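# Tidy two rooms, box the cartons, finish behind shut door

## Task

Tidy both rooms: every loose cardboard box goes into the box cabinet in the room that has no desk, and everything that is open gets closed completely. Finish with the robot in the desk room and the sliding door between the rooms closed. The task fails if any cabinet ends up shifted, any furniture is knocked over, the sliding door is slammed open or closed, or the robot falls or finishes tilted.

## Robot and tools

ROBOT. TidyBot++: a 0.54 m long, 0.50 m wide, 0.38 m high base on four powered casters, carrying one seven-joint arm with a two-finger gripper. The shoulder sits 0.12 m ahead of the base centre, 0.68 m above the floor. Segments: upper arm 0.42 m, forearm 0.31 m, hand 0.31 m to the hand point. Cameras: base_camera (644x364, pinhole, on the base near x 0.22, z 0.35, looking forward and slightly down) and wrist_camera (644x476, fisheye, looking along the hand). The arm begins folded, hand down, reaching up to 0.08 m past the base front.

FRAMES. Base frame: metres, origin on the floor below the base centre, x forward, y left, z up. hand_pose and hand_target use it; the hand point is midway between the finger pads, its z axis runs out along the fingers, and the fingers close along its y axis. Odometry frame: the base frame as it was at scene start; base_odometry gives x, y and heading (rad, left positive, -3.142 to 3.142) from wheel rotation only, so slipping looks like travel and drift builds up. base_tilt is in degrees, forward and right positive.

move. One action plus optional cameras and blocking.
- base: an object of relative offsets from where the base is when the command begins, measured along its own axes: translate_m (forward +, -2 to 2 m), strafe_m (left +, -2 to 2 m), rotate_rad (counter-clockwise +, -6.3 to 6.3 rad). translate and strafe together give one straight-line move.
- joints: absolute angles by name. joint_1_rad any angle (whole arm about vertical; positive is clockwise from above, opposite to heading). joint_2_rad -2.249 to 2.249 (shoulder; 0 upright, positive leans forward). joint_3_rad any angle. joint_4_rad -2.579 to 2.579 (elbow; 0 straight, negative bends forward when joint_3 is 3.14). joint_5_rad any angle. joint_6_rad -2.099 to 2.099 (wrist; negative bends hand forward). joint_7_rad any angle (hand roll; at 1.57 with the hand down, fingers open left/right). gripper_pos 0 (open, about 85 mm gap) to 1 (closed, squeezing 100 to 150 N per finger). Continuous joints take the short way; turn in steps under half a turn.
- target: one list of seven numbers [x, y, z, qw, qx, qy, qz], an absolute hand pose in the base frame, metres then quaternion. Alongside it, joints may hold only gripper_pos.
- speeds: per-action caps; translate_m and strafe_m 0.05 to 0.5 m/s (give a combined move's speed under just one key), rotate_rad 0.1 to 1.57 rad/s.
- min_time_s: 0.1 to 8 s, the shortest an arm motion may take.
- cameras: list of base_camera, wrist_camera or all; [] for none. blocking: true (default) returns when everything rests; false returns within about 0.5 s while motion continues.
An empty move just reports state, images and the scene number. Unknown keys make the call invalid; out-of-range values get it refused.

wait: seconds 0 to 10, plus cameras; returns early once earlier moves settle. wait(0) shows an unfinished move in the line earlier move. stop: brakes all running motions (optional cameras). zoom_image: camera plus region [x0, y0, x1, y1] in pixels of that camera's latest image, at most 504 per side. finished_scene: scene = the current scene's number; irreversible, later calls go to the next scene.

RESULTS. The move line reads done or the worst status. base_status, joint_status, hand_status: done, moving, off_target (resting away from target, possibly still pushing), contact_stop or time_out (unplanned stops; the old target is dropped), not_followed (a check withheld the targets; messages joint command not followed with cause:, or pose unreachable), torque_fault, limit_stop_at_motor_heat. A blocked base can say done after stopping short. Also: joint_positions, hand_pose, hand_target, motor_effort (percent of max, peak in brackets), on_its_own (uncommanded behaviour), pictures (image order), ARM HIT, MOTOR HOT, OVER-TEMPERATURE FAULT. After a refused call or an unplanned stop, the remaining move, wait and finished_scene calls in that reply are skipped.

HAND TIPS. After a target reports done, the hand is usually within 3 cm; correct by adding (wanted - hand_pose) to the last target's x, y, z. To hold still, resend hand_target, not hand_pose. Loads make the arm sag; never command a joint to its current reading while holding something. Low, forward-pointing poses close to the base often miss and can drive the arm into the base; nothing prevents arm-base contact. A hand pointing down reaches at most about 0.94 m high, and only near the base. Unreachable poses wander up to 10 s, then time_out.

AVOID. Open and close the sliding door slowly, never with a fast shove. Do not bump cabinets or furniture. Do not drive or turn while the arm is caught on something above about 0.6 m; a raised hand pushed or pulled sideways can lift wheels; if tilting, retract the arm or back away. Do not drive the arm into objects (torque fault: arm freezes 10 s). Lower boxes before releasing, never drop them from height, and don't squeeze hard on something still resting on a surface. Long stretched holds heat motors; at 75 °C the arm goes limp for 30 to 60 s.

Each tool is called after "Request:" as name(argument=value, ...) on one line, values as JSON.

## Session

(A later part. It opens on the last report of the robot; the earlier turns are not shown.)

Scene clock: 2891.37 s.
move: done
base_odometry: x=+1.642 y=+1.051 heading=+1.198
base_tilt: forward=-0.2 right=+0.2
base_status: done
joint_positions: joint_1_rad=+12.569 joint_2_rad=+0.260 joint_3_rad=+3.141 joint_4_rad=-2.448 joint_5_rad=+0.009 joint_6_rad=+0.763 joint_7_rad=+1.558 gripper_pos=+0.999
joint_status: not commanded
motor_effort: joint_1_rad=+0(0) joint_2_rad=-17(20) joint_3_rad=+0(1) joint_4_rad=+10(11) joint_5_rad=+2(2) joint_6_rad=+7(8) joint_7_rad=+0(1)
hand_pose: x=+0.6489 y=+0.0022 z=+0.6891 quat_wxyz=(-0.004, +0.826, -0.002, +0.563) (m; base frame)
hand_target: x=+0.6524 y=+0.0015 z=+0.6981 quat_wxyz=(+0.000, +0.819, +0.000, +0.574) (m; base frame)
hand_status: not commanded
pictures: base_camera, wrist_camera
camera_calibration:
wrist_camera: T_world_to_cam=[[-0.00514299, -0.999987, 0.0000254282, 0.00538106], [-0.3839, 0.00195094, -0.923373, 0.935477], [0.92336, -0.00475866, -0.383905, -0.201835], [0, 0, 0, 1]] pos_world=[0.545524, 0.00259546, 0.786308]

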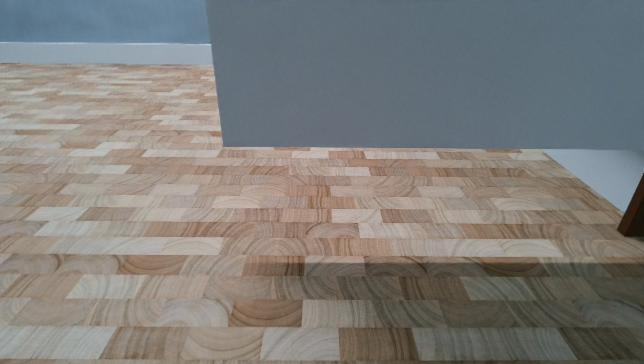

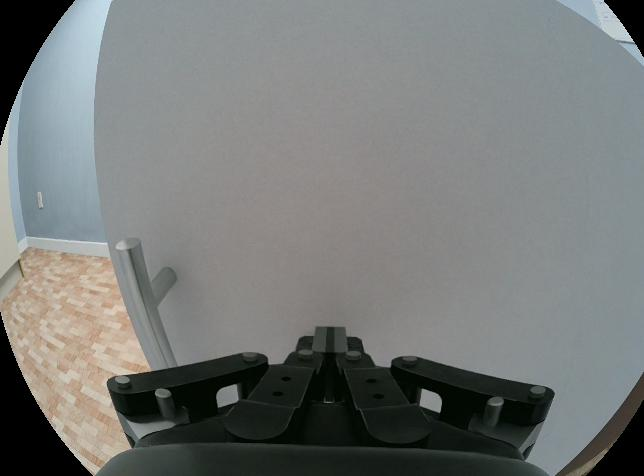

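Request:
move(base={"translate_m": 0.04}, speeds={"translate_m": 0.05}, cameras=["base_camera"])

Request:
move(base={"translate_m": 0.085, "strafe_m": 0.098, "rotate_rad": -0.15}, speeds={"translate_m": 0.1, "rotate_rad": 0.13}, cameras=["base_camera", "wrist_camera"])

Scene clock: 2907.27 s.
move: done
base_odometry: x=+1.657 y=+1.088 heading=+1.198
base_tilt: forward=-0.3 right=+0.2
base_status: done
joint_positions: joint_1_rad=+12.569 joint_2_rad=+0.260 joint_3_rad=+3.141 joint_4_rad=-2.449 joint_5_rad=+0.009 joint_6_rad=+0.763 joint_7_rad=+1.558 gripper_pos=+0.999
joint_status: not commanded
motor_effort: joint_1_rad=+0(1) joint_2_rad=-17(19) joint_3_rad=+0(2) joint_4_rad=+9(11) joint_5_rad=+2(2) joint_6_rad=+8(9) joint_7_rad=+1(1)
hand_pose: x=+0.6487 y=+0.0022 z=+0.6889 quat_wxyz=(-0.004, +0.827, -0.002, +0.563) (m; base frame)
hand_target: x=+0.6524 y=+0.0015 z=+0.6981 quat_wxyz=(+0.000, +0.819, +0.000, +0.574) (m; base frame)
hand_status: not commanded
pictures: base_camera

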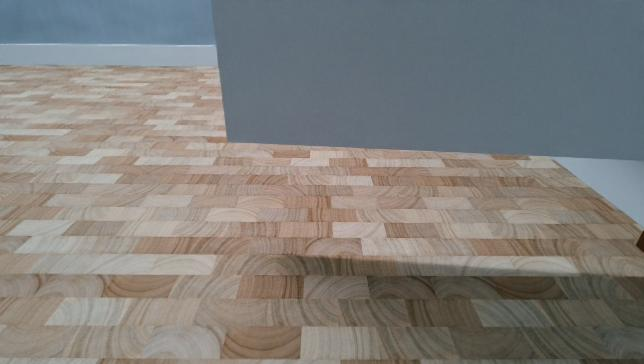

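Scene clock: 2909.13 s.
move: done
base_odometry: x=+1.596 y=+1.203 heading=+1.047
base_tilt: forward=-0.2 right=+0.2
base_status: done
joint_positions: joint_1_rad=+12.569 joint_2_rad=+0.260 joint_3_rad=+3.141 joint_4_rad=-2.449 joint_5_rad=+0.009 joint_6_rad=+0.763 joint_7_rad=+1.558 gripper_pos=+0.999
joint_status: not commanded
motor_effort: joint_1_rad=+0(2) joint_2_rad=-17(19) joint_3_rad=-1(2) joint_4_rad=+10(12) joint_5_rad=+1(2) joint_6_rad=+8(9) joint_7_rad=+1(1)
hand_pose: x=+0.6485 y=+0.0023 z=+0.6887 quat_wxyz=(-0.004, +0.827, -0.002, +0.563) (m; base frame)
hand_target: x=+0.6524 y=+0.0015 z=+0.6981 quat_wxyz=(+0.000, +0.819, +0.000, +0.574) (m; base frame)
hand_status: not commanded
pictures: base_camera, wrist_camera
camera_calibration:
wrist_camera: T_world_to_cam=[[-0.00501212, -0.999987, 0.0000875523, 0.00525932], [-0.38469, 0.00184732, -0.923044, 0.935347], [0.923032, -0.00466008, -0.384695, -0.200833], [0, 0, 0, 1]] pos_world=[0.545221, 0.00259547, 0.786107]

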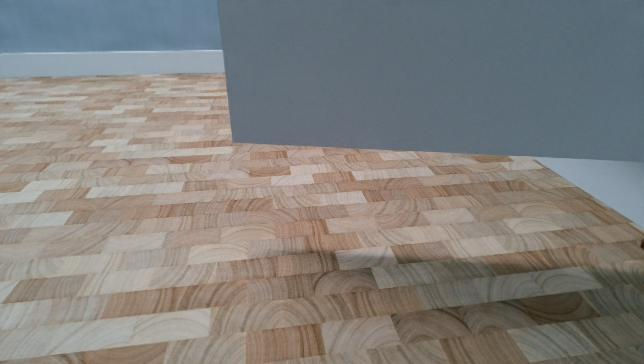

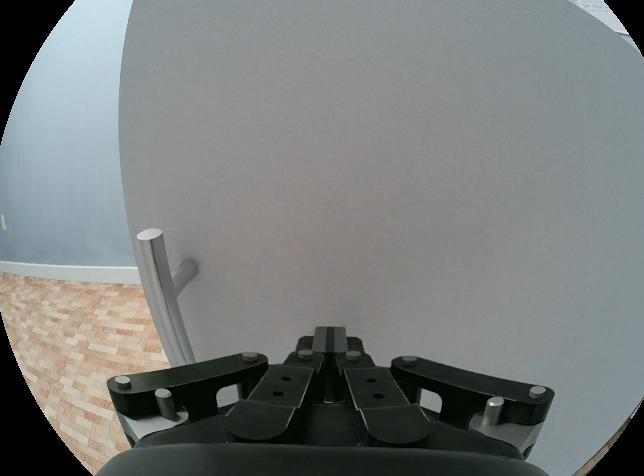

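Request:
move(base={"translate_m": 0.085, "strafe_m": 0.096, "rotate_rad": -0.15}, speeds={"translate_m": 0.1, "rotate_rad": 0.13}, cameras=[])

Request:
move(base={"translate_m": 0.085, "strafe_m": 0.096, "rotate_rad": -0.15}, speeds={"translate_m": 0.1, "rotate_rad": 0.13}, cameras=["base_camera", "wrist_camera"])

Scene clock: 2921.37 s.
move: done
base_odometry: x=+1.556 y=+1.325 heading=+0.896
base_tilt: forward=-0.2 right=+0.2
base_status: done
joint_positions: joint_1_rad=+12.569 joint_2_rad=+0.260 joint_3_rad=+3.141 joint_4_rad=-2.450 joint_5_rad=+0.009 joint_6_rad=+0.763 joint_7_rad=+1.558 gripper_pos=+0.999
joint_status: not commanded
motor_effort: joint_1_rad=+0(2) joint_2_rad=-17(19) joint_3_rad=-1(1) joint_4_rad=+9(13) joint_5_rad=+2(2) joint_6_rad=+8(10) joint_7_rad=+0(1)
hand_pose: x=+0.6483 y=+0.0023 z=+0.6885 quat_wxyz=(-0.004, +0.827, -0.002, +0.562) (m; base frame)
hand_target: x=+0.6524 y=+0.0015 z=+0.6981 quat_wxyz=(+0.000, +0.819, +0.000, +0.574) (m; base frame)
hand_status: not commanded
pictures: none
No camera images: "cameras" was empty.

Scene clock: 2923.23 s.
move: done
base_odometry: x=+1.534 y=+1.451 heading=+0.746
base_tilt: forward=-0.2 right=+0.2
base_status: done
joint_positions: joint_1_rad=+12.569 joint_2_rad=+0.260 joint_3_rad=+3.141 joint_4_rad=-2.450 joint_5_rad=+0.009 joint_6_rad=+0.763 joint_7_rad=+1.558 gripper_pos=+0.999
joint_status: not commanded
motor_effort: joint_1_rad=+0(2) joint_2_rad=-18(19) joint_3_rad=+0(2) joint_4_rad=+10(13) joint_5_rad=+2(2) joint_6_rad=+8(9) joint_7_rad=+0(1)
hand_pose: x=+0.6482 y=+0.0023 z=+0.6884 quat_wxyz=(-0.004, +0.827, -0.002, +0.562) (m; base frame)
hand_target: x=+0.6524 y=+0.0015 z=+0.6981 quat_wxyz=(+0.000, +0.819, +0.000, +0.574) (m; base frame)
hand_status: not commanded
pictures: base_camera, wrist_camera
camera_calibration:
wrist_camera: T_world_to_cam=[[-0.00491911, -0.999988, 0.0000543853, 0.00533351], [-0.385479, 0.00184605, -0.922715, 0.935123], [0.922704, -0.0045599, -0.385483, -0.19987], [0, 0, 0, 1]] pos_world=[0.544918, 0.00269577, 0.785805]

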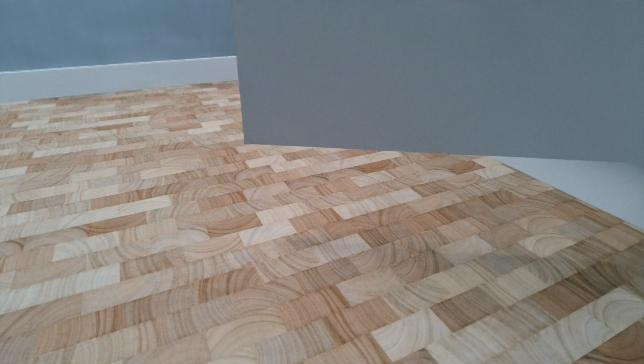

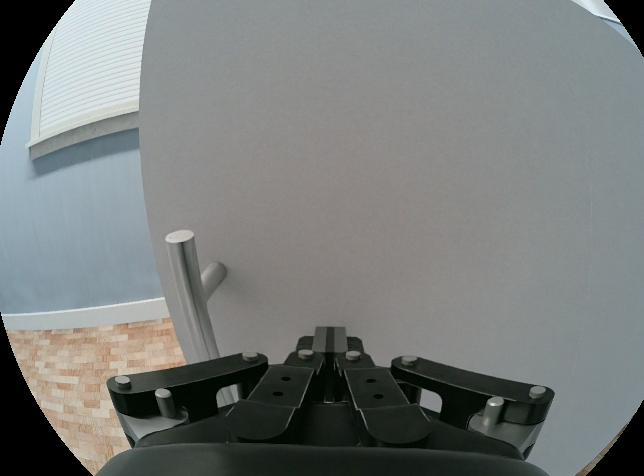

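Request:
move(base={"translate_m": 0.087, "strafe_m": 0.083, "rotate_rad": -0.15}, speeds={"translate_m": 0.1, "rotate_rad": 0.13}, cameras=[])

Request:
move(base={"translate_m": 0.087, "strafe_m": 0.083, "rotate_rad": -0.15}, speeds={"translate_m": 0.1, "rotate_rad": 0.13}, cameras=[])

Request:
move(base={"translate_m": 0.085, "strafe_m": 0.086, "rotate_rad": -0.15}, speeds={"translate_m": 0.1, "rotate_rad": 0.13}, cameras=["base_camera", "wrist_camera"])

Scene clock: 2943.77 s.
move: done
base_odometry: x=+1.542 y=+1.571 heading=+0.595
base_tilt: forward=-0.2 right=+0.2
base_status: done
joint_positions: joint_1_rad=+12.569 joint_2_rad=+0.260 joint_3_rad=+3.141 joint_4_rad=-2.451 joint_5_rad=+0.009 joint_6_rad=+0.763 joint_7_rad=+1.558 gripper_pos=+0.999
joint_status: not commanded
motor_effort: joint_1_rad=+0(2) joint_2_rad=-17(19) joint_3_rad=+1(1) joint_4_rad=+9(14) joint_5_rad=+2(2) joint_6_rad=+8(9) joint_7_rad=+0(1)
hand_pose: x=+0.6479 y=+0.0023 z=+0.6881 quat_wxyz=(-0.004, +0.827, -0.002, +0.562) (m; base frame)
hand_target: x=+0.6524 y=+0.0015 z=+0.6981 quat_wxyz=(+0.000, +0.819, +0.000, +0.574) (m; base frame)
hand_status: not commanded
pictures: none
No camera images: "cameras" was empty.

Scene clock: 2945.53 s.
move: done
base_odometry: x=+1.567 y=+1.689 heading=+0.444
base_tilt: forward=-0.2 right=+0.2
base_status: done
joint_positions: joint_1_rad=+12.568 joint_2_rad=+0.260 joint_3_rad=+3.141 joint_4_rad=-2.451 joint_5_rad=+0.009 joint_6_rad=+0.763 joint_7_rad=+1.558 gripper_pos=+0.999
joint_status: not commanded
motor_effort: joint_1_rad=+0(2) joint_2_rad=-17(19) joint_3_rad=+0(2) joint_4_rad=+10(14) joint_5_rad=+2(3) joint_6_rad=+8(10) joint_7_rad=+0(1)
hand_pose: x=+0.6477 y=+0.0024 z=+0.6879 quat_wxyz=(-0.004, +0.827, -0.002, +0.562) (m; base frame)
hand_target: x=+0.6524 y=+0.0015 z=+0.6981 quat_wxyz=(+0.000, +0.819, +0.000, +0.574) (m; base frame)
hand_status: not commanded
pictures: none
No camera images: "cameras" was empty.

Scene clock: 2947.30 s.
move: done
base_odometry: x=+1.607 y=+1.803 heading=+0.293
base_tilt: forward=-0.2 right=+0.2
base_status: done
joint_positions: joint_1_rad=+12.568 joint_2_rad=+0.260 joint_3_rad=+3.141 joint_4_rad=-2.451 joint_5_rad=+0.009 joint_6_rad=+0.763 joint_7_rad=+1.558 gripper_pos=+0.999
joint_status: not commanded
motor_effort: joint_1_rad=+0(2) joint_2_rad=-17(19) joint_3_rad=-1(2) joint_4_rad=+9(14) joint_5_rad=+2(3) joint_6_rad=+7(10) joint_7_rad=+0(1)
hand_pose: x=+0.6477 y=+0.0024 z=+0.6878 quat_wxyz=(-0.004, +0.827, -0.002, +0.562) (m; base frame)
hand_target: x=+0.6524 y=+0.0015 z=+0.6981 quat_wxyz=(+0.000, +0.819, +0.000, +0.574) (m; base frame)
hand_status: not commanded
pictures: base_camera, wrist_camera
camera_calibration:
wrist_camera: T_world_to_cam=[[-0.00482631, -0.999988, 0.0000238991, 0.00530573], [-0.386678, 0.00184421, -0.922213, 0.934894], [0.922202, -0.00446013, -0.386682, -0.198529], [0, 0, 0, 1]] pos_world=[0.544613, 0.00269606, 0.785403]

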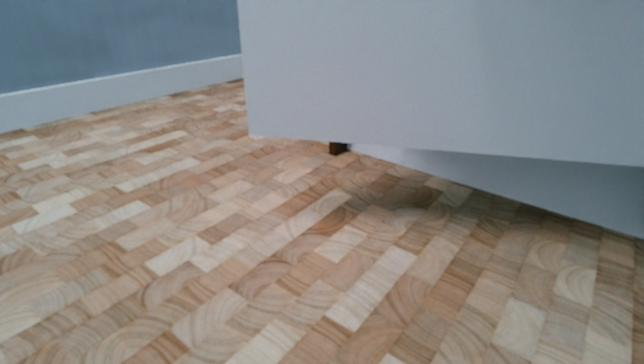

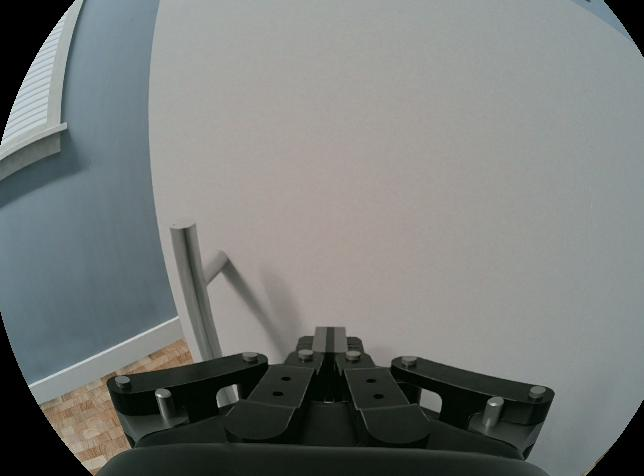

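Request:
move(base={"translate_m": 0.085, "strafe_m": 0.09, "rotate_rad": -0.15}, speeds={"translate_m": 0.1, "rotate_rad": 0.13}, cameras=[])

Request:
move(base={"translate_m": 0.085, "strafe_m": 0.09, "rotate_rad": -0.15}, speeds={"translate_m": 0.1, "rotate_rad": 0.13}, cameras=["base_camera", "wrist_camera"])

Scene clock: 2960.30 s.
move: done
base_odometry: x=+1.662 y=+1.914 heading=+0.143
base_tilt: forward=-0.3 right=+0.2
base_status: done
joint_positions: joint_1_rad=+12.568 joint_2_rad=+0.260 joint_3_rad=+3.141 joint_4_rad=-2.451 joint_5_rad=+0.009 joint_6_rad=+0.763 joint_7_rad=+1.558 gripper_pos=+0.999
joint_status: not commanded
motor_effort: joint_1_rad=+0(1) joint_2_rad=-17(18) joint_3_rad=+0(2) joint_4_rad=+10(10) joint_5_rad=+1(2) joint_6_rad=+8(9) joint_7_rad=+0(1)
hand_pose: x=+0.6477 y=+0.0024 z=+0.6878 quat_wxyz=(-0.004, +0.827, -0.001, +0.562) (m; base frame)
hand_target: x=+0.6524 y=+0.0015 z=+0.6981 quat_wxyz=(+0.000, +0.819, +0.000, +0.574) (m; base frame)
hand_status: not commanded
pictures: none
No camera images: "cameras" was empty.

Scene clock: 2962.10 s.
move: done
base_odometry: x=+1.734 y=+2.015 heading=-0.008
base_tilt: forward=-0.3 right=+0.2
base_status: done
joint_positions: joint_1_rad=+12.568 joint_2_rad=+0.260 joint_3_rad=+3.141 joint_4_rad=-2.451 joint_5_rad=+0.009 joint_6_rad=+0.763 joint_7_rad=+1.558 gripper_pos=+0.999
joint_status: not commanded
motor_effort: joint_1_rad=+0(2) joint_2_rad=-17(19) joint_3_rad=+0(2) joint_4_rad=+9(10) joint_5_rad=+1(3) joint_6_rad=+8(8) joint_7_rad=+0(1)
hand_pose: x=+0.6477 y=+0.0025 z=+0.6878 quat_wxyz=(-0.004, +0.827, -0.001, +0.562) (m; base frame)
hand_target: x=+0.6524 y=+0.0015 z=+0.6981 quat_wxyz=(+0.000, +0.819, +0.000, +0.574) (m; base frame)
hand_status: not commanded
pictures: base_camera, wrist_camera
camera_calibration:
wrist_camera: T_world_to_cam=[[-0.00460435, -0.999989, 0.0000400931, 0.00527199], [-0.386679, 0.00174345, -0.922213, 0.934855], [0.922203, -0.0042617, -0.386683, -0.198436], [0, 0, 0, 1]] pos_world=[0.544512, 0.00279638, 0.785403]

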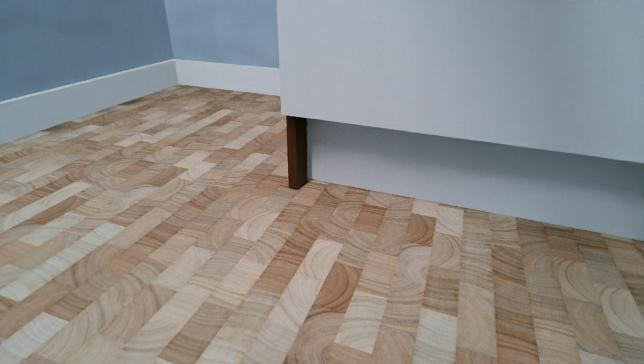

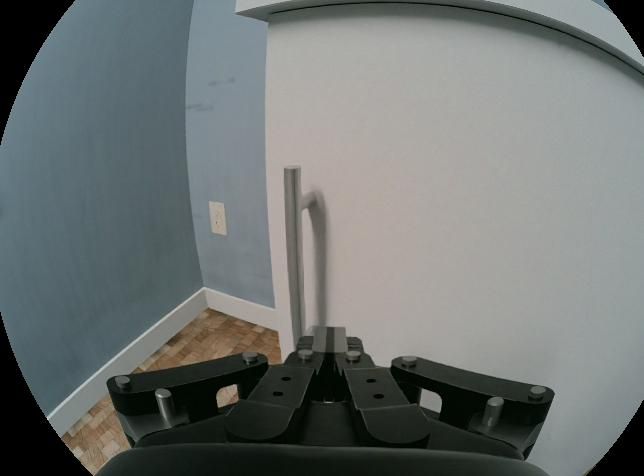

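Request:
move(base={"translate_m": 0.07, "strafe_m": 0.09, "rotate_rad": -0.18}, speeds={"translate_m": 0.1, "rotate_rad": 0.15}, cameras=[])

Request:
move(base={"translate_m": 0.06, "strafe_m": 0.07, "rotate_rad": -0.18}, speeds={"translate_m": 0.1, "rotate_rad": 0.15}, cameras=["base_camera", "wrist_camera"])

Scene clock: 2973.63 s.
move: done
base_odometry: x=+1.804 y=+2.105 heading=-0.187
base_tilt: forward=-0.2 right=+0.2
base_status: done
joint_positions: joint_1_rad=+12.568 joint_2_rad=+0.260 joint_3_rad=+3.141 joint_4_rad=-2.451 joint_5_rad=+0.009 joint_6_rad=+0.763 joint_7_rad=+1.558 gripper_pos=+0.999
joint_status: not commanded
motor_effort: joint_1_rad=+0(2) joint_2_rad=-18(18) joint_3_rad=+0(1) joint_4_rad=+9(11) joint_5_rad=+2(2) joint_6_rad=+8(9) joint_7_rad=+1(1)
hand_pose: x=+0.6477 y=+0.0025 z=+0.6878 quat_wxyz=(-0.004, +0.827, -0.001, +0.562) (m; base frame)
hand_target: x=+0.6524 y=+0.0015 z=+0.6981 quat_wxyz=(+0.000, +0.819, +0.000, +0.574) (m; base frame)
hand_status: not commanded
pictures: none
No camera images: "cameras" was empty.

Scene clock: 2975.23 s.
move: done
base_odometry: x=+1.876 y=+2.163 heading=-0.366
base_tilt: forward=-0.2 right=+0.2
base_status: done
joint_positions: joint_1_rad=+12.566 joint_2_rad=+0.256 joint_3_rad=+3.138 joint_4_rad=-2.470 joint_5_rad=+0.009 joint_6_rad=+0.763 joint_7_rad=+1.558 gripper_pos=+0.999
joint_status: not commanded
motor_effort: joint_1_rad=+1(4) joint_2_rad=-16(18) joint_3_rad=+1(4) joint_4_rad=+15(20) joint_5_rad=+1(2) joint_6_rad=+11(12) joint_7_rad=+0(1)
hand_pose: x=+0.6401 y=+0.0051 z=+0.6825 quat_wxyz=(-0.006, +0.831, +0.000, +0.556) (m; base frame)
hand_target: x=+0.6524 y=+0.0015 z=+0.6981 quat_wxyz=(+0.000, +0.819, +0.000, +0.574) (m; base frame)
hand_status: not commanded
pictures: base_camera, wrist_camera
camera_calibration:
wrist_camera: T_world_to_cam=[[0.000512031, -1, -0.000621415, 0.00501752], [-0.399484, 0.000365128, -0.91674, 0.931476], [0.91674, 0.000717644, -0.399484, -0.181342], [0, 0, 0, 1]] pos_world=[0.538351, 0.00480755, 0.781481]

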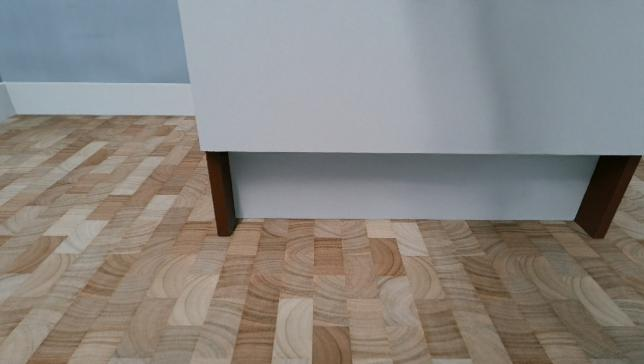

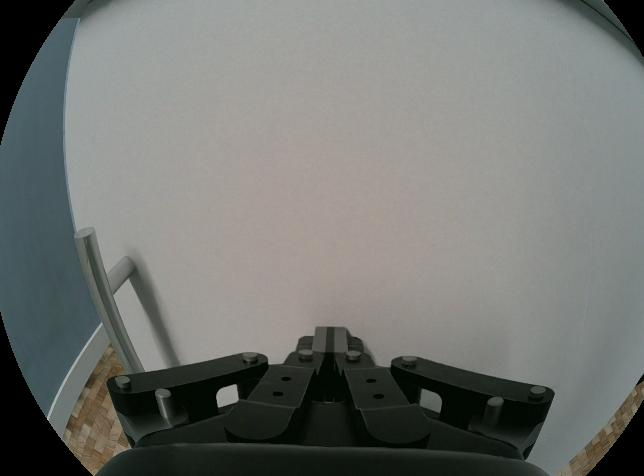

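Request:
move(base={"translate_m": 0.02}, speeds={"translate_m": 0.05}, cameras=[])

Request:
move(base={"translate_m": 0.02}, speeds={"translate_m": 0.05}, cameras=["base_camera"])

Scene clock: 2982.53 s.
move: done
base_odometry: x=+1.895 y=+2.156 heading=-0.366
base_tilt: forward=-0.2 right=+0.2
base_status: done
joint_positions: joint_1_rad=+12.566 joint_2_rad=+0.234 joint_3_rad=+3.139 joint_4_rad=-2.514 joint_5_rad=+0.009 joint_6_rad=+0.763 joint_7_rad=+1.558 gripper_pos=+0.999
joint_status: not commanded
motor_effort: joint_1_rad=+0(2) joint_2_rad=-12(17) joint_3_rad=+1(2) joint_4_rad=+20(25) joint_5_rad=+1(3) joint_6_rad=+11(13) joint_7_rad=+1(1)
hand_pose: x=+0.6219 y=+0.0048 z=+0.6752 quat_wxyz=(-0.005, +0.838, +0.000, +0.546) (m; base frame)
hand_target: x=+0.6524 y=+0.0015 z=+0.6981 quat_wxyz=(+0.000, +0.819, +0.000, +0.574) (m; base frame)
hand_status: not commanded
pictures: none
No camera images: "cameras" was empty.

Scene clock: 2983.43 s.
move: done
base_odometry: x=+1.913 y=+2.149 heading=-0.366
base_tilt: forward=-0.3 right=+0.2
base_status: done
joint_positions: joint_1_rad=+12.566 joint_2_rad=+0.225 joint_3_rad=+3.139 joint_4_rad=-2.558 joint_5_rad=+0.009 joint_6_rad=+0.763 joint_7_rad=+1.558 gripper_pos=+0.999
joint_status: not commanded
motor_effort: joint_1_rad=+1(2) joint_2_rad=-10(13) joint_3_rad=+1(2) joint_4_rad=+28(32) joint_5_rad=+2(3) joint_6_rad=+16(16) joint_7_rad=+0(1)
hand_pose: x=+0.6036 y=+0.0047 z=+0.6623 quat_wxyz=(-0.005, +0.847, +0.000, +0.532) (m; base frame)
hand_target: x=+0.6524 y=+0.0015 z=+0.6981 quat_wxyz=(+0.000, +0.819, +0.000, +0.574) (m; base frame)
hand_status: not commanded
pictures: base_camera

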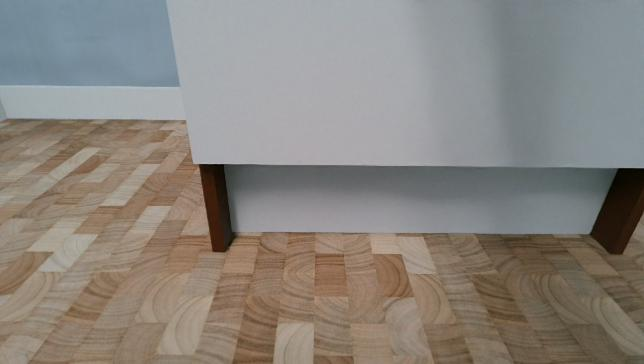

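Request:
move(base={"translate_m": -0.5}, speeds={"translate_m": 0.25})

Scene clock: 2992.30 s.
move: done
base_odometry: x=+1.446 y=+2.328 heading=-0.366
base_tilt: forward=-0.3 right=+0.2
base_status: done
joint_positions: joint_1_rad=+12.566 joint_2_rad=+0.256 joint_3_rad=+3.139 joint_4_rad=-2.450 joint_5_rad=+0.009 joint_6_rad=+0.775 joint_7_rad=+1.558 gripper_pos=+0.999
joint_status: not commanded
motor_effort: joint_1_rad=+0(1) joint_2_rad=-17(20) joint_3_rad=+0(2) joint_4_rad=+9(27) joint_5_rad=+2(3) joint_6_rad=+7(16) joint_7_rad=+0(1)
hand_pose: x=+0.6496 y=+0.0049 z=+0.6945 quat_wxyz=(-0.005, +0.822, +0.000, +0.569) (m; base frame)
hand_target: x=+0.6524 y=+0.0015 z=+0.6981 quat_wxyz=(+0.000, +0.819, +0.000, +0.574) (m; base frame)
hand_status: not commanded
pictures: base_camera, wrist_camera
camera_calibration:
wrist_camera: T_world_to_cam=[[-0.0000776156, -1, -0.000800512, 0.00528198], [-0.369777, 0.000772473, -0.92912, 0.935535], [0.929121, 0.000223897, -0.369777, -0.213892], [0, 0, 0, 1]] pos_world=[0.544671, 0.00460719, 0.790136]

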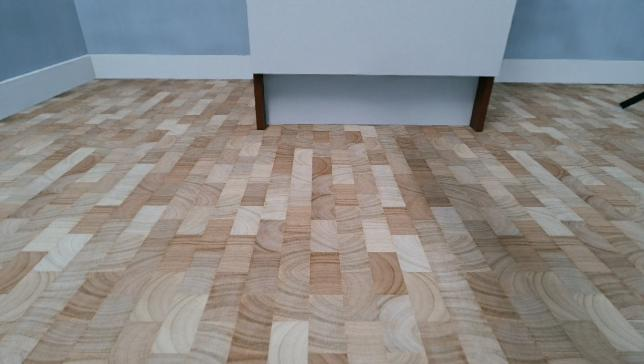

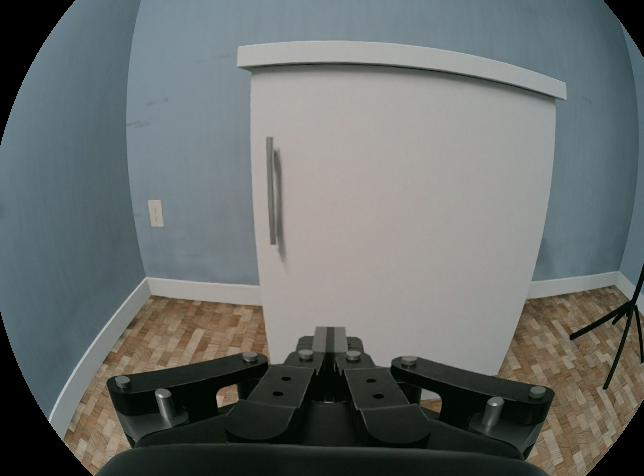

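Request:
move(joints={"joint_2_rad": -0.1, "joint_4_rad": -0.6, "joint_6_rad": -1.3}, min_time_s=3, cameras=["wrist_camera"])

Request:
move(base={"rotate_rad": 1.571}, speeds={"rotate_rad": 0.6})

Request:
move(base={"rotate_rad": 1.571}, speeds={"rotate_rad": 0.6})

Request:
move(base={"rotate_rad": 1.571}, speeds={"rotate_rad": 0.6})

Scene clock: 3009.60 s.
move: done
base_odometry: x=+1.446 y=+2.328 heading=-0.366
base_tilt: forward=-0.2 right=+0.2
base_status: not commanded
joint_positions: joint_1_rad=+12.566 joint_2_rad=-0.089 joint_3_rad=+3.139 joint_4_rad=-0.630 joint_5_rad=+0.009 joint_6_rad=-1.247 joint_7_rad=+1.558 gripper_pos=+0.999
joint_status: all done
motor_effort: joint_1_rad=+0(1) joint_2_rad=-7(23) joint_3_rad=-1(1) joint_4_rad=+11(19) joint_5_rad=+2(3) joint_6_rad=+8(10) joint_7_rad=+1(1)
hand_pose: x=+0.5473 y=+0.0003 z=+1.3035 quat_wxyz=(-0.001, +0.779, -0.005, +0.627) (m; base frame)
hand_target: x=+0.5309 y=+0.0015 z=+1.3056 quat_wxyz=(+0.000, +0.783, +0.000, +0.622) (m; base frame)
hand_status: not commanded
pictures: wrist_camera
camera_calibration:
wrist_camera: T_world_to_cam=[[-0.0149627, -0.999888, -0.000519201, 0.00892237], [-0.233503, 0.00399912, -0.972348, 1.44535], [0.972241, -0.0144277, -0.233536, -0.0949108], [0, 0, 0, 1]] pos_world=[0.429903, 0.00177189, 1.38323]

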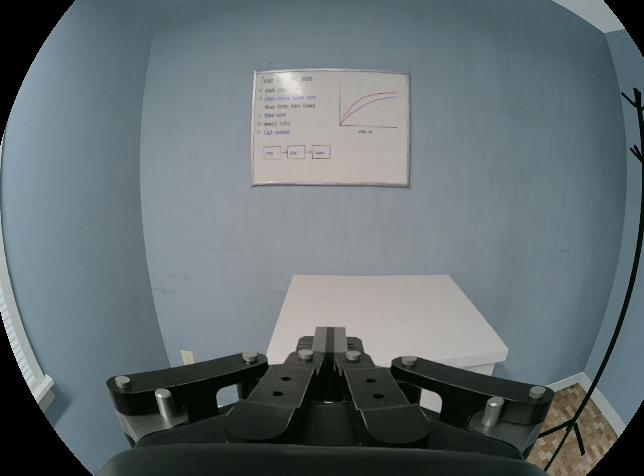

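Scene clock: 3012.90 s.
move: done
base_odometry: x=+1.446 y=+2.328 heading=+1.205
base_tilt: forward=-0.2 right=+0.2
base_status: done
joint_positions: joint_1_rad=+12.566 joint_2_rad=-0.089 joint_3_rad=+3.139 joint_4_rad=-0.630 joint_5_rad=+0.009 joint_6_rad=-1.248 joint_7_rad=+1.558 gripper_pos=+0.999
joint_status: not commanded
motor_effort: joint_1_rad=+0(1) joint_2_rad=-7(8) joint_3_rad=+0(2) joint_4_rad=+11(11) joint_5_rad=+1(3) joint_6_rad=+8(9) joint_7_rad=+0(1)
hand_pose: x=+0.5472 y=+0.0003 z=+1.3030 quat_wxyz=(-0.001, +0.780, -0.005, +0.626) (m; base frame)
hand_target: x=+0.5309 y=+0.0015 z=+1.3056 quat_wxyz=(+0.000, +0.783, +0.000, +0.622) (m; base frame)
hand_status: not commanded
pictures: base_camera, wrist_camera
camera_calibration:
wrist_camera: T_world_to_cam=[[-0.0149653, -0.999888, -0.00049771, 0.00889354], [-0.234916, 0.00399981, -0.972007, 1.44519], [0.9719, -0.0144295, -0.23495, -0.092876], [0, 0, 0, 1]] pos_world=[0.429898, 0.00177189, 1.38292]

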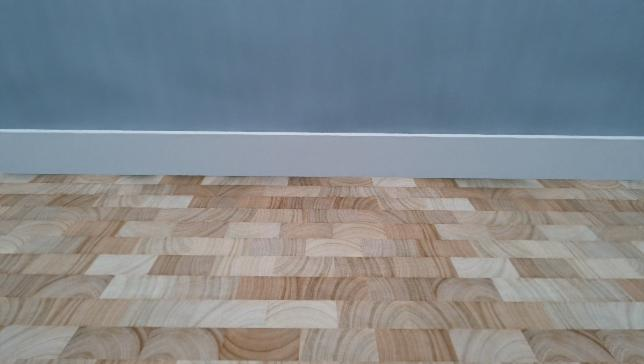

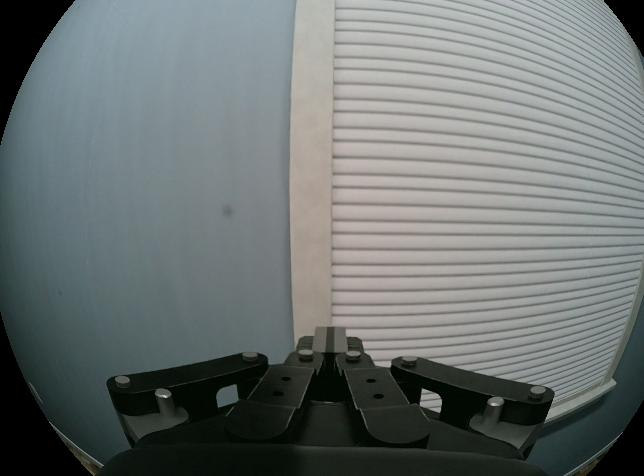

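Scene clock: 3016.20 s.
move: done
base_odometry: x=+1.446 y=+2.328 heading=+2.775
base_tilt: forward=-0.3 right=+0.2
base_status: done
joint_positions: joint_1_rad=+12.566 joint_2_rad=-0.089 joint_3_rad=+3.139 joint_4_rad=-0.630 joint_5_rad=+0.009 joint_6_rad=-1.248 joint_7_rad=+1.558 gripper_pos=+0.999
joint_status: not commanded
motor_effort: joint_1_rad=+0(2) joint_2_rad=-8(8) joint_3_rad=-1(2) joint_4_rad=+11(11) joint_5_rad=+2(3) joint_6_rad=+9(9) joint_7_rad=+0(1)
hand_pose: x=+0.5472 y=+0.0002 z=+1.3030 quat_wxyz=(-0.001, +0.780, -0.005, +0.626) (m; base frame)
hand_target: x=+0.5309 y=+0.0015 z=+1.3056 quat_wxyz=(+0.000, +0.783, +0.000, +0.622) (m; base frame)
hand_status: not commanded
pictures: base_camera, wrist_camera
camera_calibration:
wrist_camera: T_world_to_cam=[[-0.0150625, -0.999886, -0.000474679, 0.00890317], [-0.23501, 0.00400167, -0.971985, 1.4452], [0.971876, -0.0145289, -0.235044, -0.0927345], [0, 0, 0, 1]] pos_world=[0.429898, 0.00177159, 1.38292]

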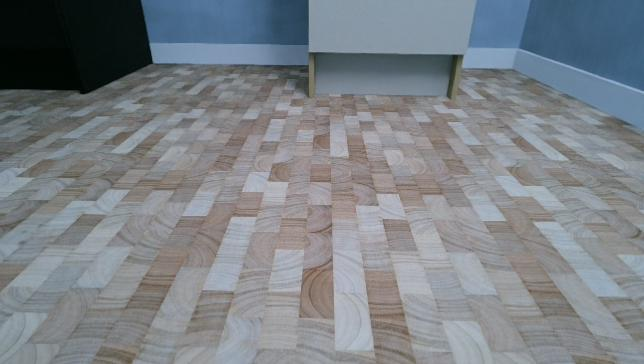

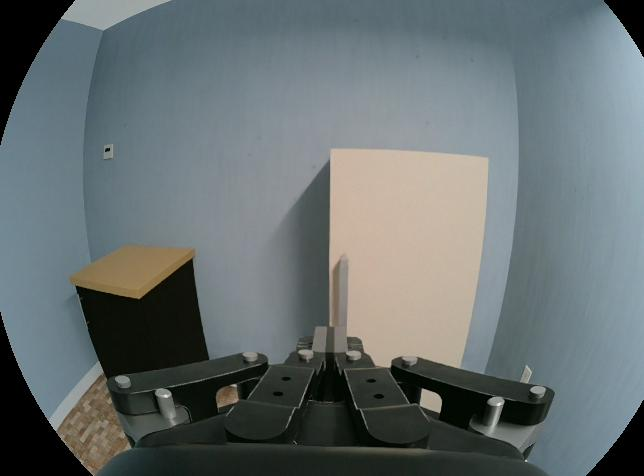

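Scene clock: 3019.50 s.
move: done
base_odometry: x=+1.446 y=+2.328 heading=-1.938
base_tilt: forward=-0.2 right=+0.2
base_status: done
joint_positions: joint_1_rad=+12.566 joint_2_rad=-0.089 joint_3_rad=+3.139 joint_4_rad=-0.630 joint_5_rad=+0.009 joint_6_rad=-1.248 joint_7_rad=+1.558 gripper_pos=+0.999
joint_status: not commanded
motor_effort: joint_1_rad=+0(2) joint_2_rad=-8(8) joint_3_rad=+0(2) joint_4_rad=+11(11) joint_5_rad=+1(3) joint_6_rad=+9(9) joint_7_rad=+0(1)
hand_pose: x=+0.5472 y=+0.0001 z=+1.3030 quat_wxyz=(-0.001, +0.780, -0.005, +0.626) (m; base frame)
hand_target: x=+0.5309 y=+0.0015 z=+1.3056 quat_wxyz=(+0.000, +0.783, +0.000, +0.622) (m; base frame)
hand_status: not commanded
pictures: base_camera, wrist_camera
camera_calibration:
wrist_camera: T_world_to_cam=[[-0.015182, -0.999885, -0.000550222, 0.008959], [-0.235008, 0.00410316, -0.971985, 1.4452], [0.971875, -0.0146273, -0.235043, -0.0927368], [0, 0, 0, 1]] pos_world=[0.429899, 0.00167157, 1.38292]

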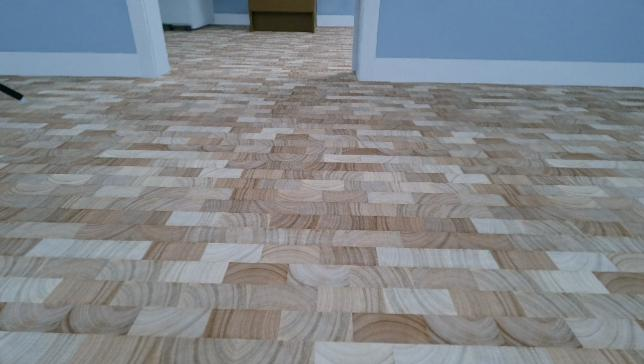

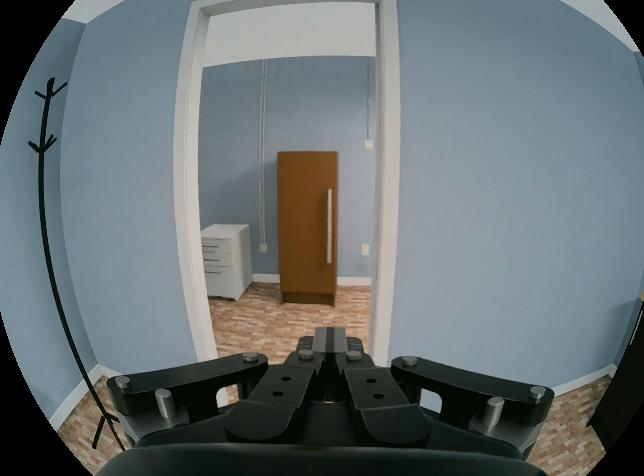

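Request:
move(joints={"joint_2_rad": -0.345, "joint_4_rad": -2.52, "joint_6_rad": 0.25}, base={"strafe_m": 0.25}, min_time_s=3, cameras=[])

Request:
move(base={"translate_m": 0.9}, speeds={"translate_m": 0.4})

Scene clock: 3043.47 s.
move: done
base_odometry: x=+1.679 y=+2.238 heading=-1.937
base_tilt: forward=-0.3 right=+0.2
base_status: done
joint_positions: joint_1_rad=+12.566 joint_2_rad=-0.323 joint_3_rad=+3.138 joint_4_rad=-2.494 joint_5_rad=+0.009 joint_6_rad=+0.197 joint_7_rad=+1.558 gripper_pos=+0.999
joint_status: all done
motor_effort: joint_1_rad=+0(2) joint_2_rad=-4(12) joint_3_rad=+0(2) joint_4_rad=+15(18) joint_5_rad=+1(3) joint_6_rad=+7(10) joint_7_rad=+0(1)
hand_pose: x=+0.5311 y=+0.0033 z=+0.7813 quat_wxyz=(-0.002, +0.834, +0.001, +0.551) (m; base frame)
hand_target: x=+0.5274 y=+0.0015 z=+0.7912 quat_wxyz=(+0.000, +0.821, +0.000, +0.571) (m; base frame)
hand_status: not commanded
pictures: none
No camera images: "cameras" was empty.

Scene clock: 3046.83 s.
move: done
base_odometry: x=+1.357 y=+1.398 heading=-1.936
base_tilt: forward=-0.2 right=+0.2
base_status: done
joint_positions: joint_1_rad=+12.566 joint_2_rad=-0.334 joint_3_rad=+3.138 joint_4_rad=-2.497 joint_5_rad=+0.009 joint_6_rad=+0.202 joint_7_rad=+1.558 gripper_pos=+0.999
joint_status: not commanded
motor_effort: joint_1_rad=+0(1) joint_2_rad=-4(6) joint_3_rad=+0(1) joint_4_rad=+15(16) joint_5_rad=+2(2) joint_6_rad=+8(9) joint_7_rad=+0(1)
hand_pose: x=+0.5298 y=+0.0033 z=+0.7855 quat_wxyz=(-0.002, +0.831, +0.001, +0.557) (m; base frame)
hand_target: x=+0.5274 y=+0.0015 z=+0.7912 quat_wxyz=(+0.000, +0.821, +0.000, +0.571) (m; base frame)
hand_status: not commanded
pictures: base_camera, wrist_camera
camera_calibration:
wrist_camera: T_world_to_cam=[[-0.00310849, -0.999983, 0.00500004, 0.000889471], [-0.398073, -0.00334942, -0.917348, 0.98156], [0.917348, -0.00484194, -0.398056, -0.0405822], [0, 0, 0, 1]] pos_world=[0.427963, 0.00398062, 0.884273]

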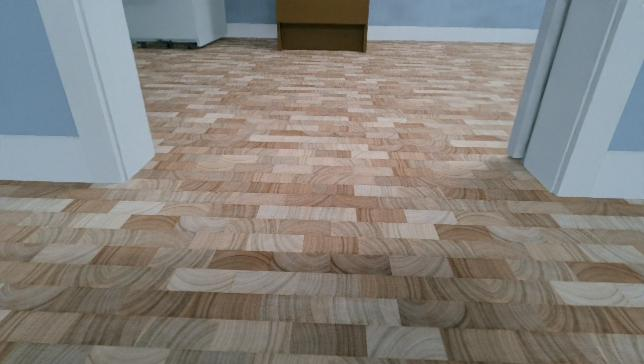

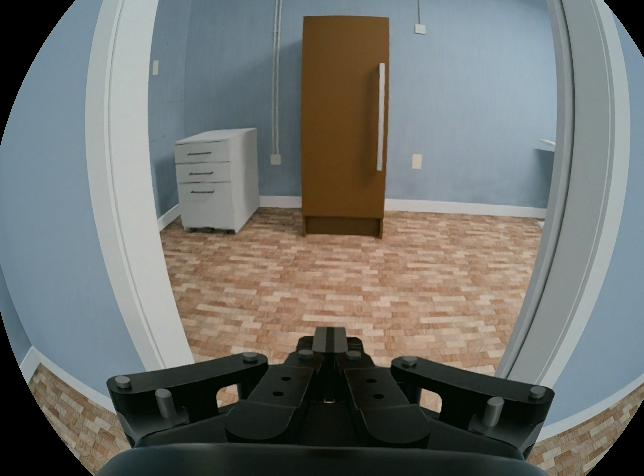

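Request:
move(base={"rotate_rad": -0.03, "strafe_m": -0.015}, speeds={"rotate_rad": 0.2}, cameras=[])

Request:
move(base={"translate_m": 0.45}, speeds={"translate_m": 0.25})

Scene clock: 3058.40 s.
move: done
base_odometry: x=+1.343 y=+1.403 heading=-1.966
base_tilt: forward=-0.2 right=+0.2
base_status: done
joint_positions: joint_1_rad=+12.566 joint_2_rad=-0.334 joint_3_rad=+3.142 joint_4_rad=-2.497 joint_5_rad=+0.009 joint_6_rad=+0.202 joint_7_rad=+1.558 gripper_pos=+0.999
joint_status: not commanded
motor_effort: joint_1_rad=+0(1) joint_2_rad=-4(5) joint_3_rad=+1(2) joint_4_rad=+15(16) joint_5_rad=+2(2) joint_6_rad=+8(9) joint_7_rad=+0(1)
hand_pose: x=+0.5299 y=+0.0019 z=+0.7856 quat_wxyz=(-0.002, +0.831, -0.001, +0.557) (m; base frame)
hand_target: x=+0.5274 y=+0.0015 z=+0.7912 quat_wxyz=(+0.000, +0.821, +0.000, +0.571) (m; base frame)
hand_status: not commanded
pictures: none
No camera images: "cameras" was empty.

Scene clock: 3061.03 s.
move: done
base_odometry: x=+1.170 y=+0.988 heading=-1.966
base_tilt: forward=-0.3 right=+0.2
base_status: done
joint_positions: joint_1_rad=+12.566 joint_2_rad=-0.337 joint_3_rad=+3.142 joint_4_rad=-2.498 joint_5_rad=+0.009 joint_6_rad=+0.203 joint_7_rad=+1.558 gripper_pos=+0.999
joint_status: not commanded
motor_effort: joint_1_rad=-1(1) joint_2_rad=-4(6) joint_3_rad=+1(1) joint_4_rad=+15(16) joint_5_rad=+2(2) joint_6_rad=+8(9) joint_7_rad=+0(1)
hand_pose: x=+0.5293 y=+0.0019 z=+0.7865 quat_wxyz=(-0.002, +0.830, -0.001, +0.558) (m; base frame)
hand_target: x=+0.5274 y=+0.0015 z=+0.7912 quat_wxyz=(+0.000, +0.821, +0.000, +0.571) (m; base frame)
hand_status: not commanded
pictures: base_camera, wrist_camera
camera_calibration:
wrist_camera: T_world_to_cam=[[-0.00631104, -0.999973, 0.00381615, 0.00209767], [-0.395172, -0.00101162, -0.918607, 0.981722], [0.918585, -0.0073054, -0.395155, -0.0425858], [0, 0, 0, 1]] pos_world=[0.427081, 0.00277964, 0.88498]

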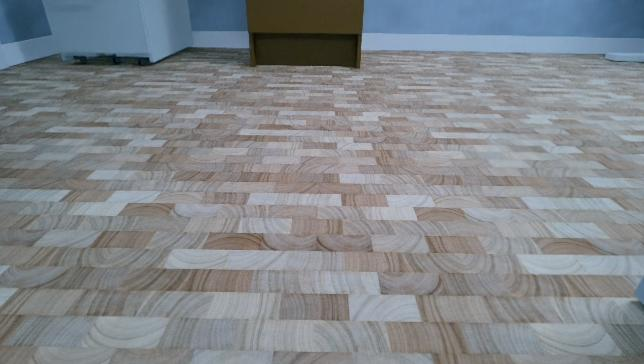

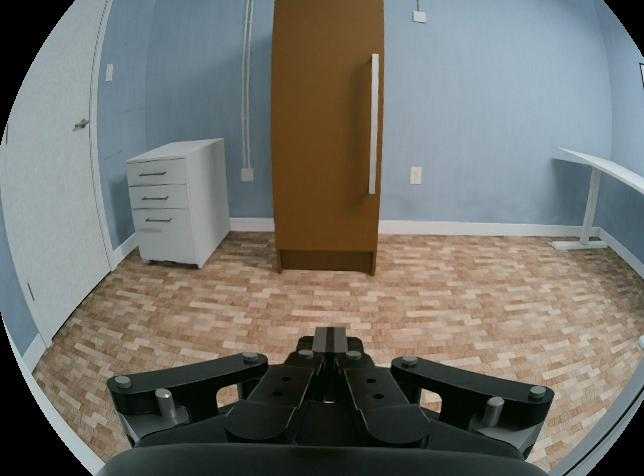

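Request:
move(base={"translate_m": 0.5}, speeds={"translate_m": 0.25}, cameras=["base_camera"])

Request:
move(base={"translate_m": 0.6}, speeds={"translate_m": 0.25})

Scene clock: 3077.00 s.
move: done
base_odometry: x=+0.977 y=+0.526 heading=-1.966
base_tilt: forward=-0.2 right=+0.2
base_status: done
joint_positions: joint_1_rad=+12.566 joint_2_rad=-0.339 joint_3_rad=+3.142 joint_4_rad=-2.499 joint_5_rad=+0.009 joint_6_rad=+0.203 joint_7_rad=+1.558 gripper_pos=+0.999
joint_status: not commanded
motor_effort: joint_1_rad=+0(1) joint_2_rad=-4(6) joint_3_rad=+0(1) joint_4_rad=+15(16) joint_5_rad=+2(2) joint_6_rad=+7(9) joint_7_rad=+1(1)
hand_pose: x=+0.5289 y=+0.0019 z=+0.7870 quat_wxyz=(-0.002, +0.829, -0.001, +0.559) (m; base frame)
hand_target: x=+0.5274 y=+0.0015 z=+0.7912 quat_wxyz=(+0.000, +0.821, +0.000, +0.571) (m; base frame)
hand_status: not commanded
pictures: base_camera

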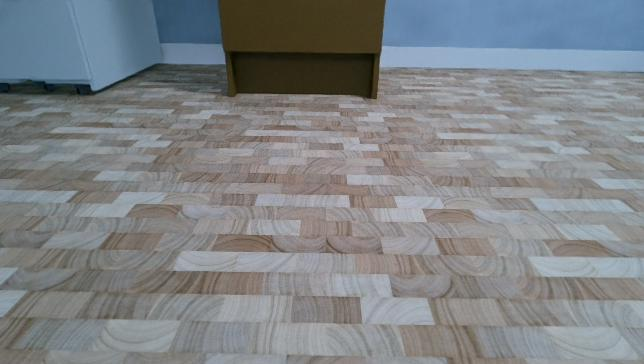

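Scene clock: 3080.23 s.
move: done
base_odometry: x=+0.745 y=-0.028 heading=-1.966
base_tilt: forward=-0.2 right=+0.2
base_status: done
joint_positions: joint_1_rad=+12.566 joint_2_rad=-0.341 joint_3_rad=+3.142 joint_4_rad=-2.499 joint_5_rad=+0.009 joint_6_rad=+0.204 joint_7_rad=+1.558 gripper_pos=+0.999
joint_status: not commanded
motor_effort: joint_1_rad=+0(1) joint_2_rad=-4(6) joint_3_rad=+1(1) joint_4_rad=+15(16) joint_5_rad=+2(2) joint_6_rad=+7(9) joint_7_rad=+0(1)
hand_pose: x=+0.5286 y=+0.0019 z=+0.7875 quat_wxyz=(-0.002, +0.829, -0.001, +0.559) (m; base frame)
hand_target: x=+0.5274 y=+0.0015 z=+0.7912 quat_wxyz=(+0.000, +0.821, +0.000, +0.571) (m; base frame)
hand_status: not commanded
pictures: base_camera, wrist_camera
camera_calibration:
wrist_camera: T_world_to_cam=[[-0.00632435, -0.999973, 0.00379426, 0.00211381], [-0.392202, -0.00100986, -0.919879, 0.981841], [0.919857, -0.00730575, -0.392185, -0.0445723], [0, 0, 0, 1]] pos_world=[0.426093, 0.00277964, 0.885686]

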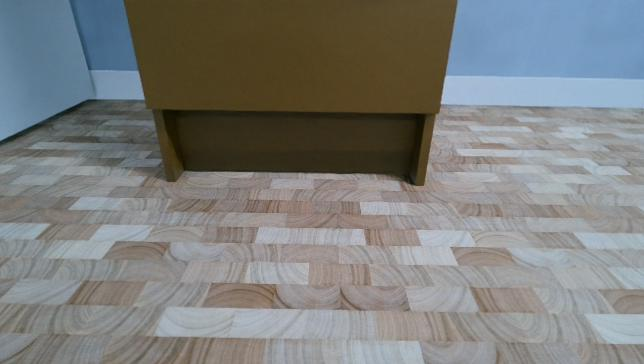

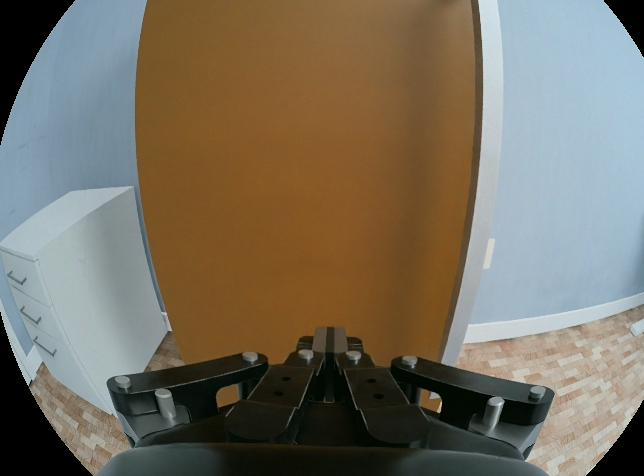

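Request:
move(joints={"joint_2_rad": -0.345, "joint_4_rad": -2.52, "joint_6_rad": -0.8}, min_time_s=2, cameras=[])

Request:
move(base={"rotate_rad": 3.14}, speeds={"rotate_rad": 0.6})

Scene clock: 3111.60 s.
move: done
base_odometry: x=+0.745 y=-0.028 heading=-1.966
base_tilt: forward=-0.3 right=+0.2
base_status: not commanded
joint_positions: joint_1_rad=+12.566 joint_2_rad=-0.341 joint_3_rad=+3.142 joint_4_rad=-2.500 joint_5_rad=+0.009 joint_6_rad=-0.754 joint_7_rad=+1.558 gripper_pos=+0.999
joint_status: all done
motor_effort: joint_1_rad=+0(1) joint_2_rad=-1(5) joint_3_rad=+1(1) joint_4_rad=+12(16) joint_5_rad=+2(2) joint_6_rad=+1(8) joint_7_rad=+0(1)
hand_pose: x=+0.3103 y=-0.0005 z=+0.6007 quat_wxyz=(+0.003, +0.993, -0.003, +0.114) (m; base frame)
hand_target: x=+0.2870 y=+0.0014 z=+0.5922 quat_wxyz=(+0.000, +0.997, +0.000, +0.083) (m; base frame)
hand_status: not commanded
pictures: none
No camera images: "cameras" was empty.

Scene clock: 3117.50 s.
move: done
base_odometry: x=+0.745 y=-0.028 heading=+1.173
base_tilt: forward=-0.3 right=+0.2
base_status: done
joint_positions: joint_1_rad=+12.566 joint_2_rad=-0.341 joint_3_rad=+3.142 joint_4_rad=-2.500 joint_5_rad=+0.009 joint_6_rad=-0.755 joint_7_rad=+1.558 gripper_pos=+0.999
joint_status: not commanded
motor_effort: joint_1_rad=+0(1) joint_2_rad=-1(2) joint_3_rad=+1(1) joint_4_rad=+12(13) joint_5_rad=+2(2) joint_6_rad=+1(3) joint_7_rad=+0(1)
hand_pose: x=+0.3099 y=-0.0005 z=+0.6006 quat_wxyz=(+0.003, +0.994, -0.003, +0.113) (m; base frame)
hand_target: x=+0.2870 y=+0.0014 z=+0.5922 quat_wxyz=(+0.000, +0.997, +0.000, +0.083) (m; base frame)
hand_status: not commanded
pictures: base_camera, wrist_camera
camera_calibration:
wrist_camera: T_world_to_cam=[[-0.00439096, -0.999886, 0.0144756, -0.0080068], [-0.978449, 0.0013075, -0.206484, 0.47727], [0.206442, -0.0150703, -0.978343, 0.656421], [0, 0, 0, 1]] pos_world=[0.331437, 0.00126255, 0.740869]

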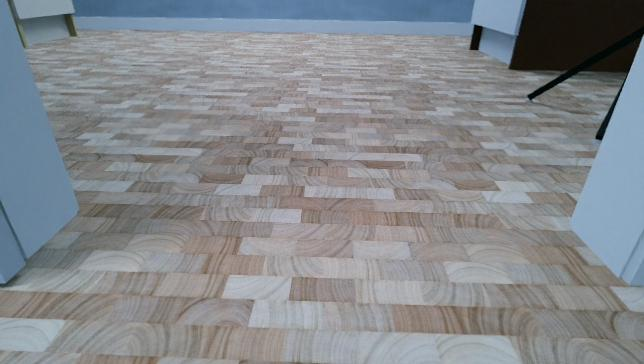

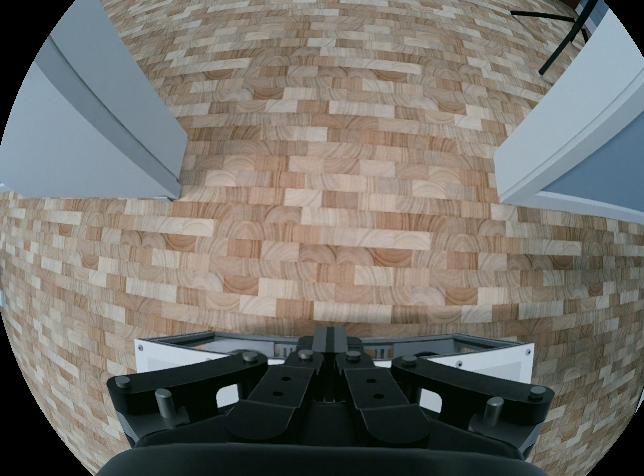

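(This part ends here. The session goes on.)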